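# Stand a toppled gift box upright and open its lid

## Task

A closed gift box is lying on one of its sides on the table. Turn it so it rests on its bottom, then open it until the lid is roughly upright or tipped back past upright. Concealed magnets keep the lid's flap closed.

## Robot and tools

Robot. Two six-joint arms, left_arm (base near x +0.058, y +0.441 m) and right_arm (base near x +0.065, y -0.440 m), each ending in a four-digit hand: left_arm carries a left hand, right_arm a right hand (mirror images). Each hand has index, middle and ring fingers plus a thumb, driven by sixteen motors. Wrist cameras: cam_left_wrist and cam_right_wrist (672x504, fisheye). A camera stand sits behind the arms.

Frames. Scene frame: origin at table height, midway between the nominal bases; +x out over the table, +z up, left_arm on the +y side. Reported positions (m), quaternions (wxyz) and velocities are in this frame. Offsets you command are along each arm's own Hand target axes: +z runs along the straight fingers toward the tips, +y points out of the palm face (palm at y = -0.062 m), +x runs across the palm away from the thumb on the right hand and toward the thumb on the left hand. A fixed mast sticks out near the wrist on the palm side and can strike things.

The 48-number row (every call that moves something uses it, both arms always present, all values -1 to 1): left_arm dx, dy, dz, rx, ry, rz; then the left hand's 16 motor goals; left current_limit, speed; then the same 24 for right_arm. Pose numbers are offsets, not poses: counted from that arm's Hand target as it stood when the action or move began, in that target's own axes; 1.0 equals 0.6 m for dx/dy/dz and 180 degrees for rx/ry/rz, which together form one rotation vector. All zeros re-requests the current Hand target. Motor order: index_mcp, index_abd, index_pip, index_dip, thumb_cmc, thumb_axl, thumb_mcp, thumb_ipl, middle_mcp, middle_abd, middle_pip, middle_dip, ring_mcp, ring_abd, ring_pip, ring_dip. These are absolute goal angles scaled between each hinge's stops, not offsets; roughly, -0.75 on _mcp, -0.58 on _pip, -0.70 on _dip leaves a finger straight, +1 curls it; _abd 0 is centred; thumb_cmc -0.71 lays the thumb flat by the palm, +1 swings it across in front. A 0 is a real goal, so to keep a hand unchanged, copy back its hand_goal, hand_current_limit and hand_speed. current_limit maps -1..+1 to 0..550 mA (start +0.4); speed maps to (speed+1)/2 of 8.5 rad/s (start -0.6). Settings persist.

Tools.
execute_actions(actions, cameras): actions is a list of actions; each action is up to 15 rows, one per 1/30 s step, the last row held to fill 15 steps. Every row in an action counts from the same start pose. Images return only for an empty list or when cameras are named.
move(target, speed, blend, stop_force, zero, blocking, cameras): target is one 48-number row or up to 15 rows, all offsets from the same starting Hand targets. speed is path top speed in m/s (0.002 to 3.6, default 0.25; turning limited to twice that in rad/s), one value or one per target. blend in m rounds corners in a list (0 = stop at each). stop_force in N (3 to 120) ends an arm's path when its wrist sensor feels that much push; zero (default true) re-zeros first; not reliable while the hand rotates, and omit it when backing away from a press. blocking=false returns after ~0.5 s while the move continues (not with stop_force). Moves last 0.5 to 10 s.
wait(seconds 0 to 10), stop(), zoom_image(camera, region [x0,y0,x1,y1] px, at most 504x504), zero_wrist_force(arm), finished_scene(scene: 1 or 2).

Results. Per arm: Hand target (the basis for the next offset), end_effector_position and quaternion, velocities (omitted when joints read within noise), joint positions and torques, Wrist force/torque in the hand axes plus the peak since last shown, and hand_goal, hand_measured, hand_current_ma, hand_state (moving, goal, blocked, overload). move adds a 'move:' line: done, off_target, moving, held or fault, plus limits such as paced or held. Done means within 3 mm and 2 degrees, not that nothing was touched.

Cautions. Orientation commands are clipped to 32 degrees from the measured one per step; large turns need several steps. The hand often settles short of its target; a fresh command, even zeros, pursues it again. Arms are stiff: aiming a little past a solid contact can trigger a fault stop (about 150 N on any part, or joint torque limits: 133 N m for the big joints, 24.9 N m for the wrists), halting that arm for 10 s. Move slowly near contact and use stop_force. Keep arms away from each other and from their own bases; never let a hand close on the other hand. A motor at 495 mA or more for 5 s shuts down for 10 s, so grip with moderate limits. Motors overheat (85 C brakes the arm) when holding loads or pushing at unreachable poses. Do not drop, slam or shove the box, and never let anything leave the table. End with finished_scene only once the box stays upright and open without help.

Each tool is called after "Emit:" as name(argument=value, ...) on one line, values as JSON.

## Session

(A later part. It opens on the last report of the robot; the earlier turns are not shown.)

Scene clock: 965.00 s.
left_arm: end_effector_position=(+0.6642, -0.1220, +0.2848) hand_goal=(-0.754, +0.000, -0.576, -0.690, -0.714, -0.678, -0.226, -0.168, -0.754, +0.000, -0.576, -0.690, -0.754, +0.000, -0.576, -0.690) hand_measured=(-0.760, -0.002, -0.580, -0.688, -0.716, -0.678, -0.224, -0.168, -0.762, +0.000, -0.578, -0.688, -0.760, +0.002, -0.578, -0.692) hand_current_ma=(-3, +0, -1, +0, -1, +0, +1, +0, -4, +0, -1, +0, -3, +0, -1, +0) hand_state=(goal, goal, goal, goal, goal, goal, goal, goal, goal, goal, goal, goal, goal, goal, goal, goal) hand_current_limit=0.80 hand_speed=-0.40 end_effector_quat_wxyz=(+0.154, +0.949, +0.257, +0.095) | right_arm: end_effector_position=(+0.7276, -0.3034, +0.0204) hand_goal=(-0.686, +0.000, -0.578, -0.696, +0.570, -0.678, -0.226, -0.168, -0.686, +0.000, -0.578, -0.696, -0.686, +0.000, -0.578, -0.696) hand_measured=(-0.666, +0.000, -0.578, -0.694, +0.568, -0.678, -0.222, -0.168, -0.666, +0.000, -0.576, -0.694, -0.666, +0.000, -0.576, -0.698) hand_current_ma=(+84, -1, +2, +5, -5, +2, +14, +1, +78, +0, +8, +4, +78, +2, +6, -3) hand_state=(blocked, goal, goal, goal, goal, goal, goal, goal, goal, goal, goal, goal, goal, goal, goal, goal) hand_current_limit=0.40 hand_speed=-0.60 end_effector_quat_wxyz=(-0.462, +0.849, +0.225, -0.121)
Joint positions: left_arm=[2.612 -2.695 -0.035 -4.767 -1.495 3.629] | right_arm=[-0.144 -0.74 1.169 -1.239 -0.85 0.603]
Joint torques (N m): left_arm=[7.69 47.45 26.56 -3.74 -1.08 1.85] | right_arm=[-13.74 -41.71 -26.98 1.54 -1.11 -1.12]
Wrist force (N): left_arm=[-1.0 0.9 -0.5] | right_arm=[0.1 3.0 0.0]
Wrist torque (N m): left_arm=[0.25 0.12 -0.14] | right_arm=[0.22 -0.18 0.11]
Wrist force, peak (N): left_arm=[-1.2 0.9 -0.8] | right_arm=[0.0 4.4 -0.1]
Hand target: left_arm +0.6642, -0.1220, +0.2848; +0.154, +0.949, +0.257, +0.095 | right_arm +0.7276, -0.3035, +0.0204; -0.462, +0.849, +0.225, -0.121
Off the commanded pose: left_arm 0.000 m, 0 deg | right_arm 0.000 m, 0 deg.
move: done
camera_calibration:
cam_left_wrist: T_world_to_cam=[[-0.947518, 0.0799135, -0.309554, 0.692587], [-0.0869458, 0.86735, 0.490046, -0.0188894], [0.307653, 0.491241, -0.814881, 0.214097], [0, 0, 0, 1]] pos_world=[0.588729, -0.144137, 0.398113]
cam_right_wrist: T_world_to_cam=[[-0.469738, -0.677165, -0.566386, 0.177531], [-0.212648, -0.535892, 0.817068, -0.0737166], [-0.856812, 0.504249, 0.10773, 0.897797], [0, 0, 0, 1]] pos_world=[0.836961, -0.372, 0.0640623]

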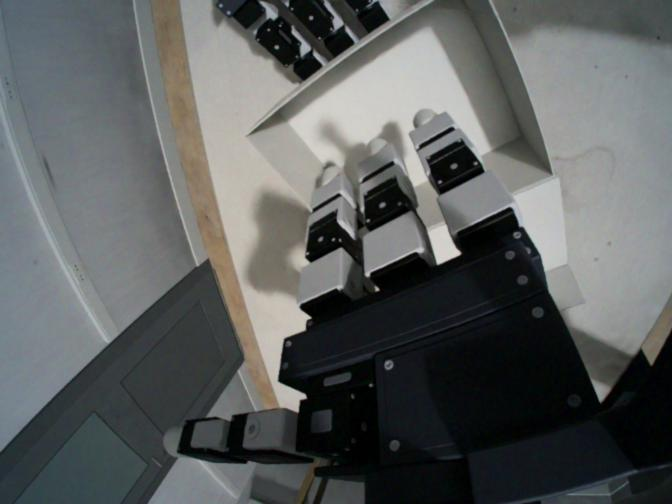

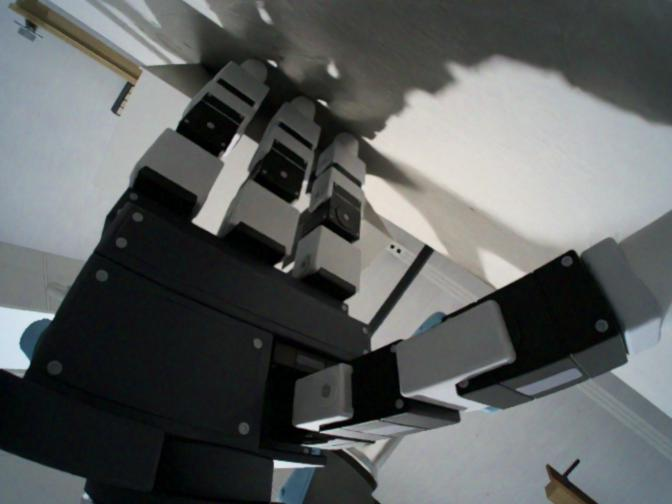

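Emit:
move(target=[[0,0,0,0,0,0,-0.754,0,-0.576,-0.69,-0.714,-0.678,-0.226,-0.168,-0.754,0,-0.576,-0.69,-0.754,0,-0.576,-0.69,0.8,-0.4,0,0.0545,-0.084,0,0,0,-0.685,0,-0.577,-0.696,0.571,-0.678,-0.226,-0.168,-0.685,0,-0.577,-0.696,-0.685,0,-0.577,-0.696,0.4,-0.6]], speed=0.02, cameras=["all"])

Scene clock: 972.67 s.
left_arm: end_effector_position=(+0.6642, -0.1220, +0.2848) hand_goal=(-0.754, +0.000, -0.576, -0.690, -0.714, -0.678, -0.226, -0.168, -0.754, +0.000, -0.576, -0.690, -0.754, +0.000, -0.576, -0.690) hand_measured=(-0.760, -0.002, -0.580, -0.688, -0.716, -0.678, -0.224, -0.168, -0.762, +0.000, -0.578, -0.688, -0.760, +0.002, -0.578, -0.692) hand_current_ma=(-3, +0, -1, +0, -1, +0, +1, +0, -4, +0, -1, +0, -3, +0, -1, +0) hand_state=(goal, goal, goal, goal, goal, goal, goal, goal, goal, goal, goal, goal, goal, goal, goal, goal) hand_current_limit=0.80 hand_speed=-0.40 end_effector_quat_wxyz=(+0.154, +0.949, +0.257, +0.095) | right_arm: end_effector_position=(+0.7573, -0.3556, +0.0204) hand_goal=(-0.686, +0.000, -0.578, -0.696, +0.570, -0.678, -0.226, -0.168, -0.686, +0.000, -0.578, -0.696, -0.686, +0.000, -0.578, -0.696) hand_measured=(-0.664, +0.000, -0.576, -0.694, +0.568, -0.678, -0.222, -0.168, -0.668, +0.000, -0.572, -0.694, -0.668, +0.000, -0.572, -0.696) hand_current_ma=(+86, -1, +9, +5, -5, +2, +14, +1, +68, +0, +17, +6, +69, +2, +17, +0) hand_state=(blocked, goal, goal, goal, goal, goal, goal, goal, goal, goal, goal, goal, goal, goal, goal, goal) hand_current_limit=0.40 hand_speed=-0.60 end_effector_quat_wxyz=(-0.462, +0.849, +0.225, -0.121)
Joint positions: left_arm=[2.612 -2.695 -0.035 -4.767 -1.495 3.629] | right_arm=[-0.205 -0.661 1.013 -1.126 -0.893 0.546]
Joint torques (N m): left_arm=[5.23 46.69 27.41 -3.77 -1.03 1.64] | right_arm=[-13.42 -45.18 -28.52 1.77 -1.26 -0.88]
Wrist force (N): left_arm=[-1.0 1.0 -0.6] | right_arm=[0.4 2.1 -0.3]
Wrist torque (N m): left_arm=[0.27 0.11 -0.14] | right_arm=[0.23 -0.23 0.14]
Wrist force, peak (N): left_arm=[-1.1 1.0 -0.7] | right_arm=[0.1 4.5 0.0]
Hand target: left_arm +0.6642, -0.1220, +0.2848; +0.154, +0.949, +0.257, +0.095 | right_arm +0.7574, -0.3557, +0.0204; -0.462, +0.849, +0.225, -0.121
Off the commanded pose: left_arm 0.000 m, 0 deg | right_arm 0.000 m, 0 deg.
move: done
camera_calibration:
cam_left_wrist: T_world_to_cam=[[-0.947518, 0.0799135, -0.309554, 0.692587], [-0.0869458, 0.86735, 0.490046, -0.0188894], [0.307653, 0.491241, -0.814881, 0.214097], [0, 0, 0, 1]] pos_world=[0.588729, -0.144137, 0.398113]
cam_right_wrist: T_world_to_cam=[[-0.469738, -0.677165, -0.566386, 0.156181], [-0.212648, -0.535892, 0.817068, -0.0953532], [-0.856812, 0.504249, 0.10773, 0.949652], [0, 0, 0, 1]] pos_world=[0.866761, -0.4242, 0.0640623]

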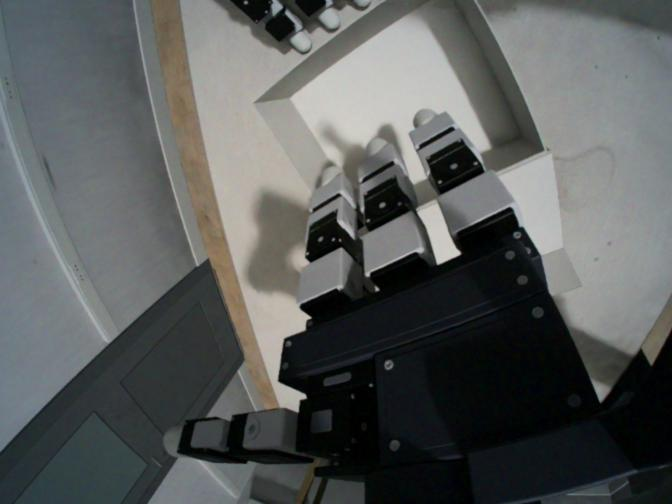

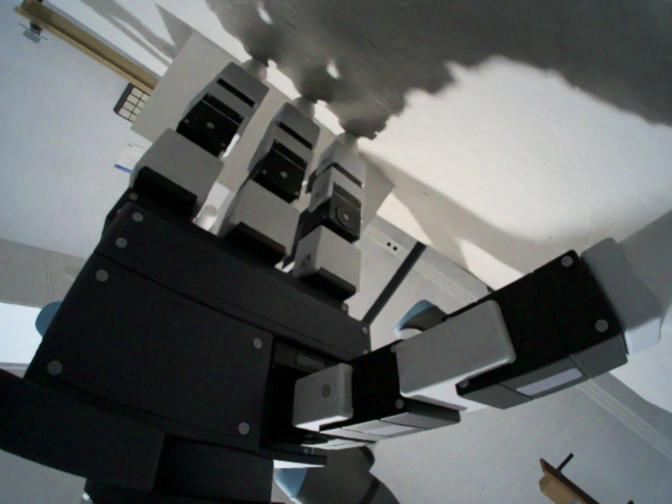

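Emit:
move(target=[[0,-0.15,-0.08,0,0,0,-0.754,0,-0.576,-0.69,-0.714,-0.678,-0.226,-0.168,-0.754,0,-0.576,-0.69,-0.754,0,-0.576,-0.69,0.8,-0.4,0,0.044,-0.067,0,0,0,-0.685,0,-0.577,-0.696,0.571,-0.678,-0.226,-0.168,-0.685,0,-0.577,-0.696,-0.685,0,-0.577,-0.696,0.4,-0.6]], speed=0.06, cameras=["all"])

Scene clock: 981.73 s.
left_arm: end_effector_position=(+0.6105, -0.0365, +0.2988) hand_goal=(-0.754, +0.000, -0.576, -0.690, -0.714, -0.678, -0.226, -0.168, -0.754, +0.000, -0.576, -0.690, -0.754, +0.000, -0.576, -0.690) hand_measured=(-0.760, -0.002, -0.580, -0.688, -0.716, -0.678, -0.224, -0.168, -0.760, +0.000, -0.578, -0.688, -0.760, +0.002, -0.578, -0.692) hand_current_ma=(-2, +0, -1, +0, -1, +0, +1, +0, -3, +0, -1, +0, -2, +0, -1, +0) hand_state=(goal, goal, goal, goal, goal, goal, goal, goal, goal, goal, goal, goal, goal, goal, goal, goal) hand_current_limit=0.80 hand_speed=-0.40 end_effector_quat_wxyz=(+0.154, +0.949, +0.257, +0.095) | right_arm: end_effector_position=(+0.7811, -0.3975, +0.0201) hand_goal=(-0.686, +0.000, -0.578, -0.696, +0.570, -0.678, -0.226, -0.168, -0.686, +0.000, -0.578, -0.696, -0.686, +0.000, -0.578, -0.696) hand_measured=(-0.664, +0.000, -0.576, -0.694, +0.568, -0.678, -0.222, -0.168, -0.668, +0.000, -0.572, -0.694, -0.668, +0.000, -0.572, -0.696) hand_current_ma=(+85, -1, +9, +5, -5, +2, +14, +1, +68, +0, +17, +6, +69, +2, +17, +0) hand_state=(blocked, goal, goal, goal, goal, goal, goal, goal, goal, goal, goal, goal, goal, goal, goal, goal) hand_current_limit=0.40 hand_speed=-0.60 end_effector_quat_wxyz=(-0.462, +0.849, +0.225, -0.121)
Joint positions: left_arm=[2.694 -2.205 -0.907 -4.391 -1.467 3.707] | right_arm=[-0.25 -0.583 0.859 -1.025 -0.926 0.507]
Joint torques (N m): left_arm=[13.52 48.18 13.97 0.36 1.68 1.99] | right_arm=[-13.25 -47.08 -26.9 1.69 -1.33 -0.9]
Wrist force (N): left_arm=[-0.5 0.4 -0.6] | right_arm=[0.0 1.8 -0.6]
Wrist torque (N m): left_arm=[0.21 0.03 -0.16] | right_arm=[0.21 -0.19 0.10]
Wrist force, peak (N): left_arm=[-1.2 1.3 -0.2] | right_arm=[0.3 2.3 0.0]
Hand target: left_arm +0.6105, -0.0364, +0.2988; +0.154, +0.949, +0.257, +0.095 | right_arm +0.7811, -0.3975, +0.0201; -0.462, +0.849, +0.225, -0.121
Off the commanded pose: left_arm 0.000 m, 0 deg | right_arm 0.000 m, 0 deg.
move: done
camera_calibration:
cam_left_wrist: T_world_to_cam=[[-0.947526, 0.0799955, -0.309507, 0.639228], [-0.0868555, 0.867343, 0.490074, -0.104687], [0.307652, 0.491241, -0.814882, 0.200107], [0, 0, 0, 1]] pos_world=[0.535029, -0.0586363, 0.412214]
cam_right_wrist: T_world_to_cam=[[-0.469738, -0.677165, -0.566386, 0.138817], [-0.212648, -0.535892, 0.817068, -0.112501], [-0.856812, 0.504249, 0.10773, 0.991205], [0, 0, 0, 1]] pos_world=[0.890561, -0.4661, 0.0637623]

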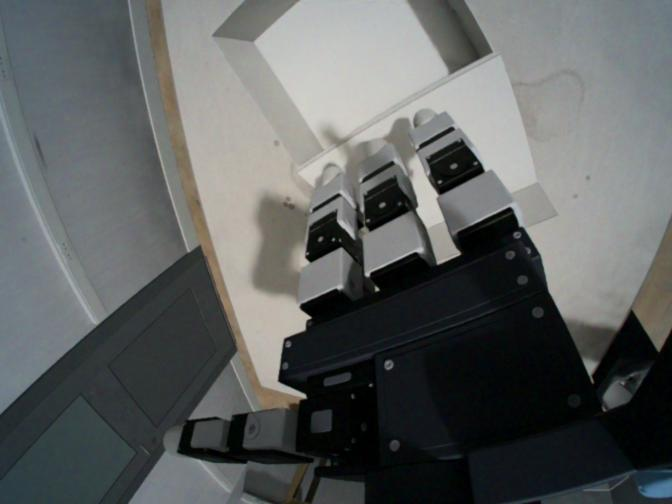

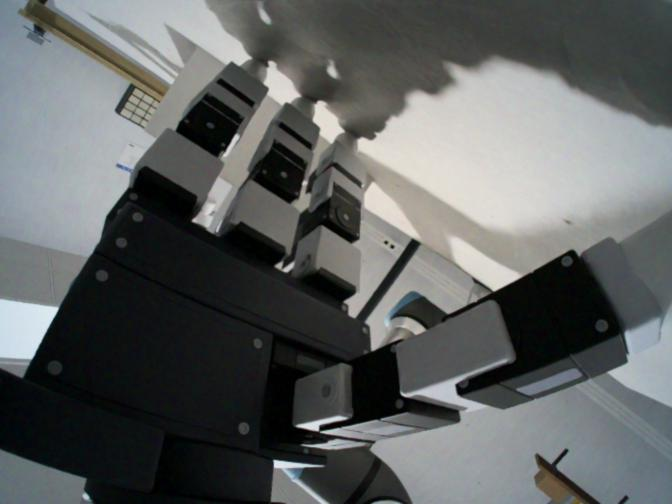

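Emit:
move(target=[[0,-0.2,-0.12,0,0,0,-0.754,0,-0.576,-0.69,-0.714,-0.678,-0.226,-0.168,-0.754,0,-0.576,-0.69,-0.754,0,-0.576,-0.69,0.8,-0.4,0,0,0,0,0,0,-0.685,0,-0.577,-0.696,0.571,-0.678,-0.226,-0.168,-0.685,0,-0.577,-0.696,-0.685,0,-0.577,-0.696,0.4,-0.6]], speed=0.12, cameras=["cam_left_wrist"])

Scene clock: 989.67 s.
left_arm: end_effector_position=(+0.5368, +0.0794, +0.3250) hand_goal=(-0.754, +0.000, -0.576, -0.690, -0.714, -0.678, -0.226, -0.168, -0.754, +0.000, -0.576, -0.690, -0.754, +0.000, -0.576, -0.690) hand_measured=(-0.760, -0.002, -0.580, -0.688, -0.716, -0.678, -0.224, -0.168, -0.760, +0.000, -0.578, -0.688, -0.760, +0.002, -0.578, -0.692) hand_current_ma=(-2, +0, -1, +0, -1, +0, +1, +0, -3, +0, -1, +0, -2, +0, -1, +0) hand_state=(goal, goal, goal, goal, goal, goal, goal, goal, goal, goal, goal, goal, goal, goal, goal, goal) hand_current_limit=0.80 hand_speed=-0.40 end_effector_quat_wxyz=(+0.154, +0.949, +0.257, +0.095) | right_arm: end_effector_position=(+0.7811, -0.3975, +0.0201) hand_goal=(-0.686, +0.000, -0.578, -0.696, +0.570, -0.678, -0.226, -0.168, -0.686, +0.000, -0.578, -0.696, -0.686, +0.000, -0.578, -0.696) hand_measured=(-0.664, +0.000, -0.576, -0.694, +0.568, -0.678, -0.222, -0.168, -0.668, +0.000, -0.572, -0.694, -0.668, +0.000, -0.572, -0.696) hand_current_ma=(+85, -1, +9, +5, -5, +2, +14, +1, +68, +0, +17, +6, +69, +2, +17, +0) hand_state=(blocked, goal, goal, goal, goal, goal, goal, goal, goal, goal, goal, goal, goal, goal, goal, goal) hand_current_limit=0.40 hand_speed=-0.60 end_effector_quat_wxyz=(-0.462, +0.849, +0.225, -0.121)
Joint positions: left_arm=[2.862 -1.857 -1.361 -4.307 -1.411 3.866] | right_arm=[-0.25 -0.583 0.859 -1.025 -0.926 0.507]
Joint torques (N m): left_arm=[14.2 37.08 15.42 0.34 1.89 1.94] | right_arm=[-12.65 -47.16 -27.34 1.77 -1.25 -0.86]
Wrist force (N): left_arm=[-0.6 0.5 -0.2] | right_arm=[0.1 1.7 -0.6]
Wrist torque (N m): left_arm=[0.17 0.04 -0.19] | right_arm=[0.21 -0.20 0.11]
Wrist force, peak (N): left_arm=[-0.5 1.1 -0.2] | right_arm=[0.0 2.3 -0.5]
Hand target: left_arm +0.5367, +0.0796, +0.3251; +0.154, +0.949, +0.257, +0.095 | right_arm +0.7811, -0.3975, +0.0201; -0.462, +0.849, +0.225, -0.121
Off the commanded pose: left_arm 0.000 m, 0 deg | right_arm 0.000 m, 0 deg.
move: done
camera_calibration:
cam_left_wrist: T_world_to_cam=[[-0.947518, 0.0799195, -0.309551, 0.568347], [-0.0869392, 0.867349, 0.490048, -0.224395], [0.307653, 0.491241, -0.814881, 0.187165], [0, 0, 0, 1]] pos_world=[0.461429, 0.0572635, 0.438413]
Images, in order (width x height): cam_left_wrist 672x504.

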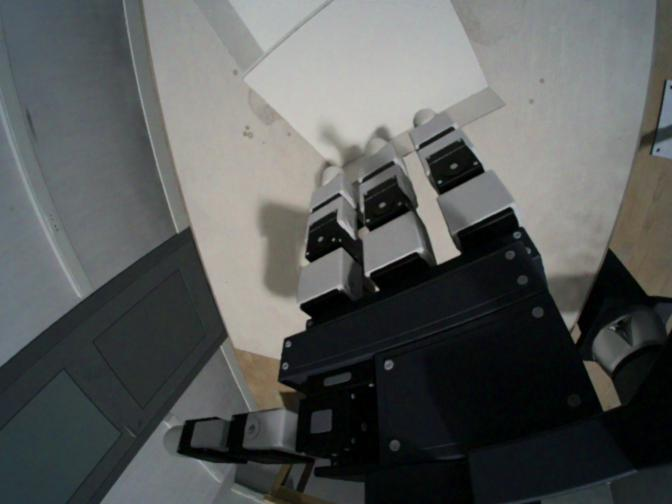

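Emit:
finished_scene(scene=2)

The scene is finished: the task was done.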